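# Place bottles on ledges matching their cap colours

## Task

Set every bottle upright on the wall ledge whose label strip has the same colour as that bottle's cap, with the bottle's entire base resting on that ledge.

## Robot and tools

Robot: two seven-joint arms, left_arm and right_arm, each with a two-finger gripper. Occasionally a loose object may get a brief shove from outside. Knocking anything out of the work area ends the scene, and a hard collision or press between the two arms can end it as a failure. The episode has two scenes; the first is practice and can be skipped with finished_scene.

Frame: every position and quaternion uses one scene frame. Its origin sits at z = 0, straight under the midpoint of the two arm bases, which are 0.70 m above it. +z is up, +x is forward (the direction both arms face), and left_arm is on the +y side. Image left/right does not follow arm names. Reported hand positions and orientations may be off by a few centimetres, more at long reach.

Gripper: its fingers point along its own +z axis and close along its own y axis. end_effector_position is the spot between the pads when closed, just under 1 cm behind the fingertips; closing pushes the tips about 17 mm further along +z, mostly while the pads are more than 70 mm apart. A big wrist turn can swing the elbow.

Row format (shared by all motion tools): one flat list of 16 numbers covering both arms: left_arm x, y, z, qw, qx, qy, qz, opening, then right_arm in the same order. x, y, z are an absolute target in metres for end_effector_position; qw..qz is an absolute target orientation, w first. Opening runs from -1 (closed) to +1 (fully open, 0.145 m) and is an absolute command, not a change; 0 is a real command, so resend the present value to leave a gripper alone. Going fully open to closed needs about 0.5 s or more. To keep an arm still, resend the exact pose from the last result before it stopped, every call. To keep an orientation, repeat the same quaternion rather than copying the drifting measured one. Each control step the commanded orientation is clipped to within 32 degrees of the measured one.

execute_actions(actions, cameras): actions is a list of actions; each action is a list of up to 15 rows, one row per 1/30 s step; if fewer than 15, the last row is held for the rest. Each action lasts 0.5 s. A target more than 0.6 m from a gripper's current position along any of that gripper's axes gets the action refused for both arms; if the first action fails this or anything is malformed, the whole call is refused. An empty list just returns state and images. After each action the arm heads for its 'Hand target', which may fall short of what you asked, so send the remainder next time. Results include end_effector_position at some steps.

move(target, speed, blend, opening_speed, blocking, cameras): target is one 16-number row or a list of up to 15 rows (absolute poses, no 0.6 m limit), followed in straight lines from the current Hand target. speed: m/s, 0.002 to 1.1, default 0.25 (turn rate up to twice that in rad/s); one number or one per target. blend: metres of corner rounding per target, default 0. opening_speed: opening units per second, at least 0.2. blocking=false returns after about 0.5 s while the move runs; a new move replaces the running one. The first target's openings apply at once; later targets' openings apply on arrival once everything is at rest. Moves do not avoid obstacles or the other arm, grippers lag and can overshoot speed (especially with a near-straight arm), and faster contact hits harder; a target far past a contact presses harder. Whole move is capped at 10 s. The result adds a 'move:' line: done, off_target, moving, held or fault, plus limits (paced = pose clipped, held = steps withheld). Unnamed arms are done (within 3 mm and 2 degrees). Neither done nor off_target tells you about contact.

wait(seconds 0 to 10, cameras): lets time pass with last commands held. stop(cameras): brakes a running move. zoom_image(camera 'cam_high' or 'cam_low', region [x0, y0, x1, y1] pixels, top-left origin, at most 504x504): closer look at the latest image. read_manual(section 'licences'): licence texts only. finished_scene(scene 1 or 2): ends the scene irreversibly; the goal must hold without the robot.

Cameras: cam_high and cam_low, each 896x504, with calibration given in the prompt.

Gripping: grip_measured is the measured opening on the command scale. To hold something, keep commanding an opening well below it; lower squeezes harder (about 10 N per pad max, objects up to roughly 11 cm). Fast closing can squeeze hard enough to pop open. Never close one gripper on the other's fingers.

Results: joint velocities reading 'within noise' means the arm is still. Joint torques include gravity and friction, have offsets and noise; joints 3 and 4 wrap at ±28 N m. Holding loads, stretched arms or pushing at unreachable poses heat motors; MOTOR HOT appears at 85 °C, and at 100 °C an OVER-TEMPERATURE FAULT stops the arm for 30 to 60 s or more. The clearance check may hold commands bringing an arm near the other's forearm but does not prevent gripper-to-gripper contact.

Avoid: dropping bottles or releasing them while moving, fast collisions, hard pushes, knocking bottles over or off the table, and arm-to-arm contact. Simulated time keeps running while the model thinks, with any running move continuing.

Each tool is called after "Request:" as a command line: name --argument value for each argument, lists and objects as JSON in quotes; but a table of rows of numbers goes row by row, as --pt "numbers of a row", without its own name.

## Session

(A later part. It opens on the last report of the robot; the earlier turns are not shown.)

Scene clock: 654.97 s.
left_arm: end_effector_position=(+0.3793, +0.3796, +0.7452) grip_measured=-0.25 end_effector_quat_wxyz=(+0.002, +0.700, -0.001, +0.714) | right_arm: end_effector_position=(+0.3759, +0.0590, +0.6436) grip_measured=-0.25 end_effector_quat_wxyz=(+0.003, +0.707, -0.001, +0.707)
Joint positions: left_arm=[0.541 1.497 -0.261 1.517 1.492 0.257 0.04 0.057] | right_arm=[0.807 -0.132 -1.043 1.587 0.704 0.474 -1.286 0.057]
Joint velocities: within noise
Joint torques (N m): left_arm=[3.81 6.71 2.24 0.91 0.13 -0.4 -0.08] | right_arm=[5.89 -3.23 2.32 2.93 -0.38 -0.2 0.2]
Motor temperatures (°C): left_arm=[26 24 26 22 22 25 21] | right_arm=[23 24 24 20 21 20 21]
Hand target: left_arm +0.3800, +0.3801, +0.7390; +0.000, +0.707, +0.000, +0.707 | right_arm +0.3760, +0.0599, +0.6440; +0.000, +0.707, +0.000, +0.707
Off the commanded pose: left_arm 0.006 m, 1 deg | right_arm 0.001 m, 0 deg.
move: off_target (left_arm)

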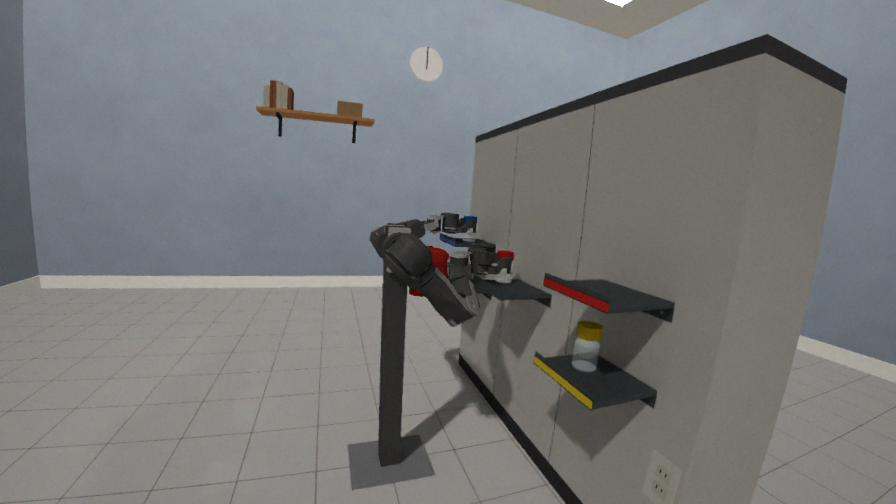

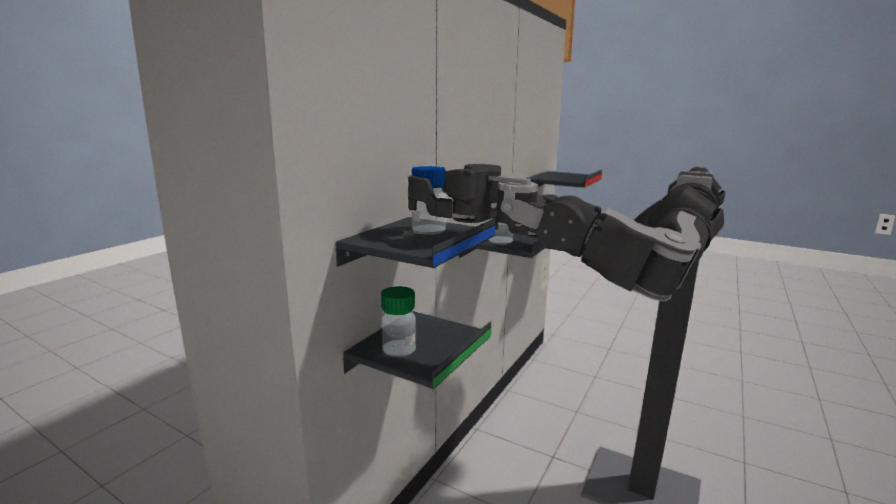

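Request:
move --pt "0.38 0.38 0.744 0 0.7071 0 0.7071 -0.6 0.376 0.058 0.68 0 0.7071 0 0.7071 -0.6" --pt "0.38 0.38 0.744 0 0.7071 0 0.7071 -0.12 0.374 0.0 0.70 0 0.7071 0 0.7071 -0.6" --pt "0.30 0.38 0.75 0 0.7071 0 0.7071 -0.12 0.373 -0.2 0.775 0 0.7071 0 0.7071 -0.6" --pt "0.28 0.30 0.75 0 0.7071 0 0.7071 -0.12 0.372 -0.38 0.775 0 0.7071 0 0.7071 -0.6" --pt "0.28 0.30 0.75 0 0.7071 0 0.7071 -0.12 0.372 -0.38 0.752 0 0.7071 0 0.7071 -0.6" --pt "0.28 0.30 0.75 0 0.7071 0 0.7071 -0.12 0.372 -0.38 0.738 0 0.7071 0 0.7071 -0.6" --speed '[0.1,0.1,0.15,0.15,0.1,0.03]' --opening_speed 0.7

Request:
zoom_image --camera "cam_high" --region '[500, 200, 700, 420]'

Scene clock: 672.23 s.
left_arm: end_effector_position=(+0.2799, +0.2990, +0.7517) grip_measured=-0.12 end_effector_quat_wxyz=(-0.017, +0.690, -0.036, +0.723) | right_arm: end_effector_position=(+0.3722, -0.3808, +0.7371) grip_measured=-0.25 end_effector_quat_wxyz=(+0.002, +0.709, -0.001, +0.705)
Joint positions: left_arm=[1.948 1.958 -1.562 2.21 1.585 0.345 -0.214 0.067] | right_arm=[0.179 1.425 0.17 1.554 1.411 0.35 0.039 0.057]
Joint velocities: within noise
Joint torques (N m): left_arm=[1.36 -1.46 1.8 -0.14 0.05 -0.71 -0.1] | right_arm=[3.18 7.16 5.24 1.05 0.1 -0.53 0.18]
Motor temperatures (°C): left_arm=[25 24 26 21 22 25 21] | right_arm=[24 24 24 20 21 20 21]
Hand target: left_arm +0.2800, +0.3002, +0.7498; -0.018, +0.692, -0.032, +0.721 | right_arm +0.3720, -0.3801, +0.7379; +0.000, +0.707, +0.000, +0.707
Off the commanded pose: left_arm 0.002 m, 5 deg | right_arm 0.001 m, 0 deg.
joint sent to its limit (left arm) — joint 3 (upper arm roll), lower limit; joint 5 (forearm roll), upper limit. The joint targets are off in orientation, not in position.
move: off_target (left_arm)

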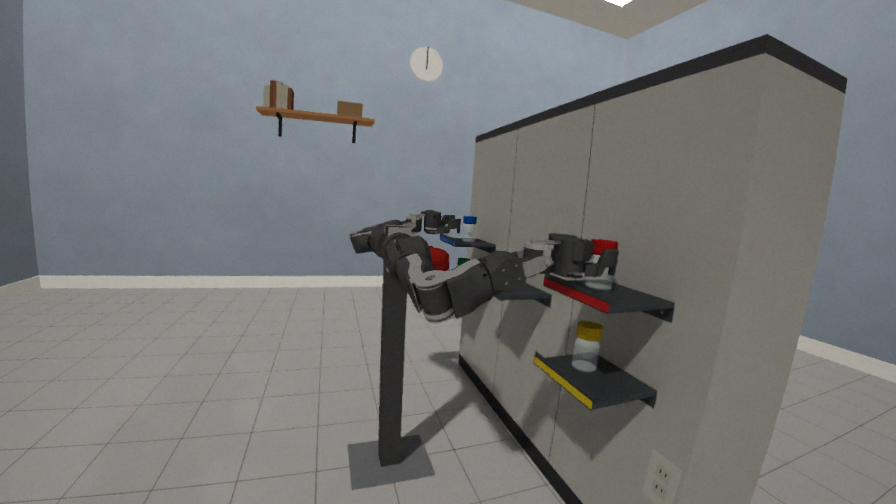

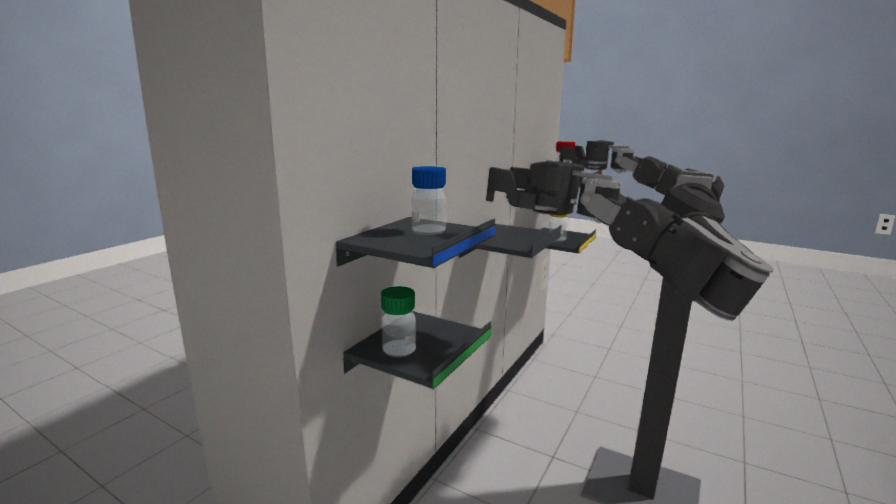

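Scaled by 2.291 from the camera's 896x504 image, which has a finer 1280x720 frame.

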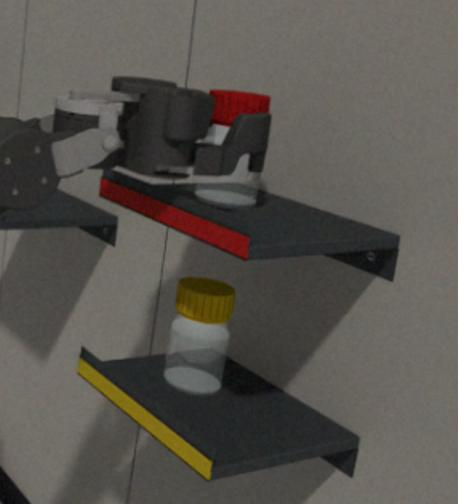

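Nearly touching; a tiny lower, release, retreat.

Request:
move --pt "0.28 0.30 0.75 0 0.7071 0 0.7071 -0.12 0.372 -0.38 0.732 0 0.7071 0 0.7071 -0.6" --pt "0.28 0.30 0.75 0 0.7071 0 0.7071 -0.12 0.372 -0.38 0.735 0 0.7071 0 0.7071 -0.12" --pt "0.28 0.30 0.75 0 0.7071 0 0.7071 -0.12 0.30 -0.38 0.74 0 0.7071 0 0.7071 -0.12" --speed '[0.03,0.03,0.12]' --opening_speed 0.7

Request:
zoom_image --camera "cam_high" --region '[500, 200, 700, 420]'

Scene clock: 681.67 s.
left_arm: end_effector_position=(+0.2799, +0.2990, +0.7516) grip_measured=-0.12 end_effector_quat_wxyz=(-0.017, +0.690, -0.036, +0.723) | right_arm: end_effector_position=(+0.3002, -0.3811, +0.7396) grip_measured=-0.12 end_effector_quat_wxyz=(+0.001, +0.706, -0.003, +0.708)
Joint positions: left_arm=[1.948 1.958 -1.562 2.21 1.585 0.345 -0.214 0.067] | right_arm=[-0.297 1.112 0.97 1.817 1.207 0.678 0.169 0.067]
Joint velocities: within noise
Joint torques (N m): left_arm=[1.46 -1.46 1.8 -0.13 0.05 -0.7 -0.1] | right_arm=[1.83 8 3.88 1.54 0.21 -0.32 0.17]
Motor temperatures (°C): left_arm=[24 23 25 21 21 25 21] | right_arm=[23 25 24 20 20 20 21]
Hand target: left_arm +0.2800, +0.3002, +0.7498; -0.018, +0.692, -0.032, +0.721 | right_arm +0.3000, -0.3801, +0.7401; +0.000, +0.707, +0.000, +0.707
Off the commanded pose: left_arm 0.002 m, 5 deg | right_arm 0.001 m, 0 deg.
joint sent to its limit (left arm) — joint 3 (upper arm roll), lower limit; joint 5 (forearm roll), upper limit. The joint targets are off in orientation, not in position.
move: off_target (left_arm)

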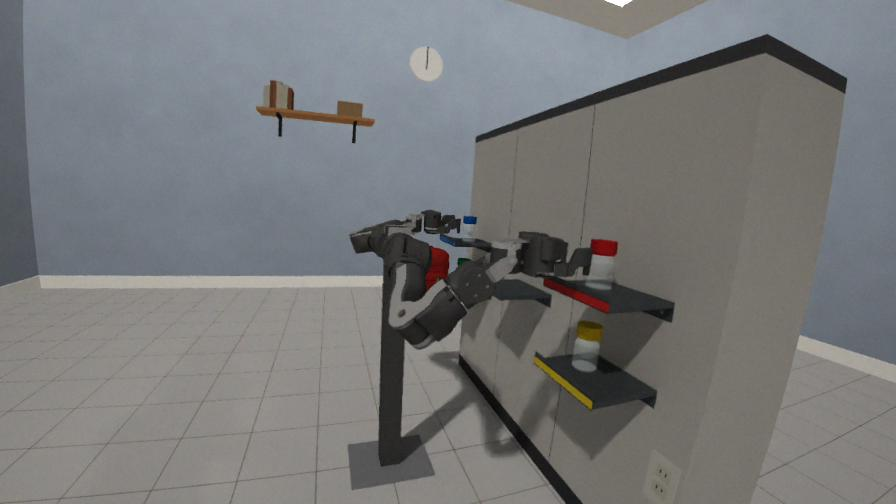

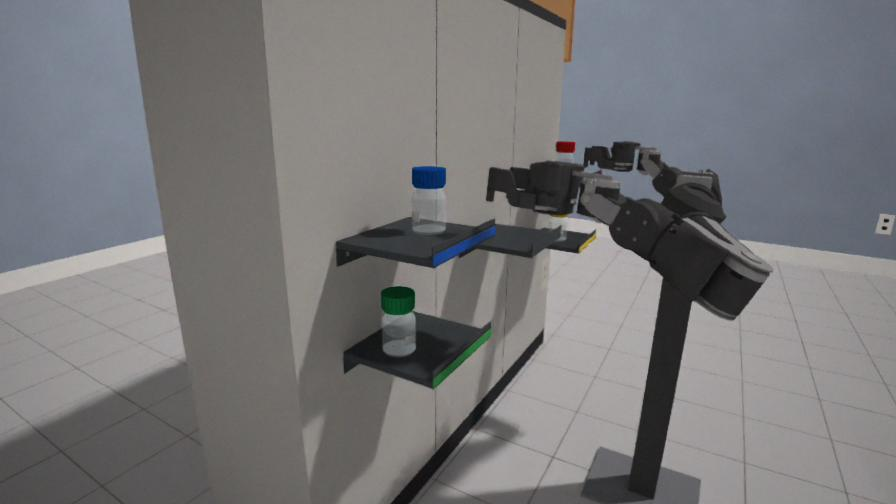

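Scaled by 2.291 from the camera's 896x504 image, which has a finer 1280x720 frame.

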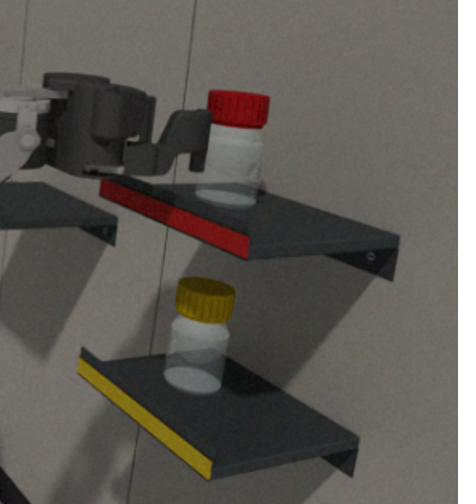

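Request:
finished_scene --scene 1

The scene is finished: the task was done.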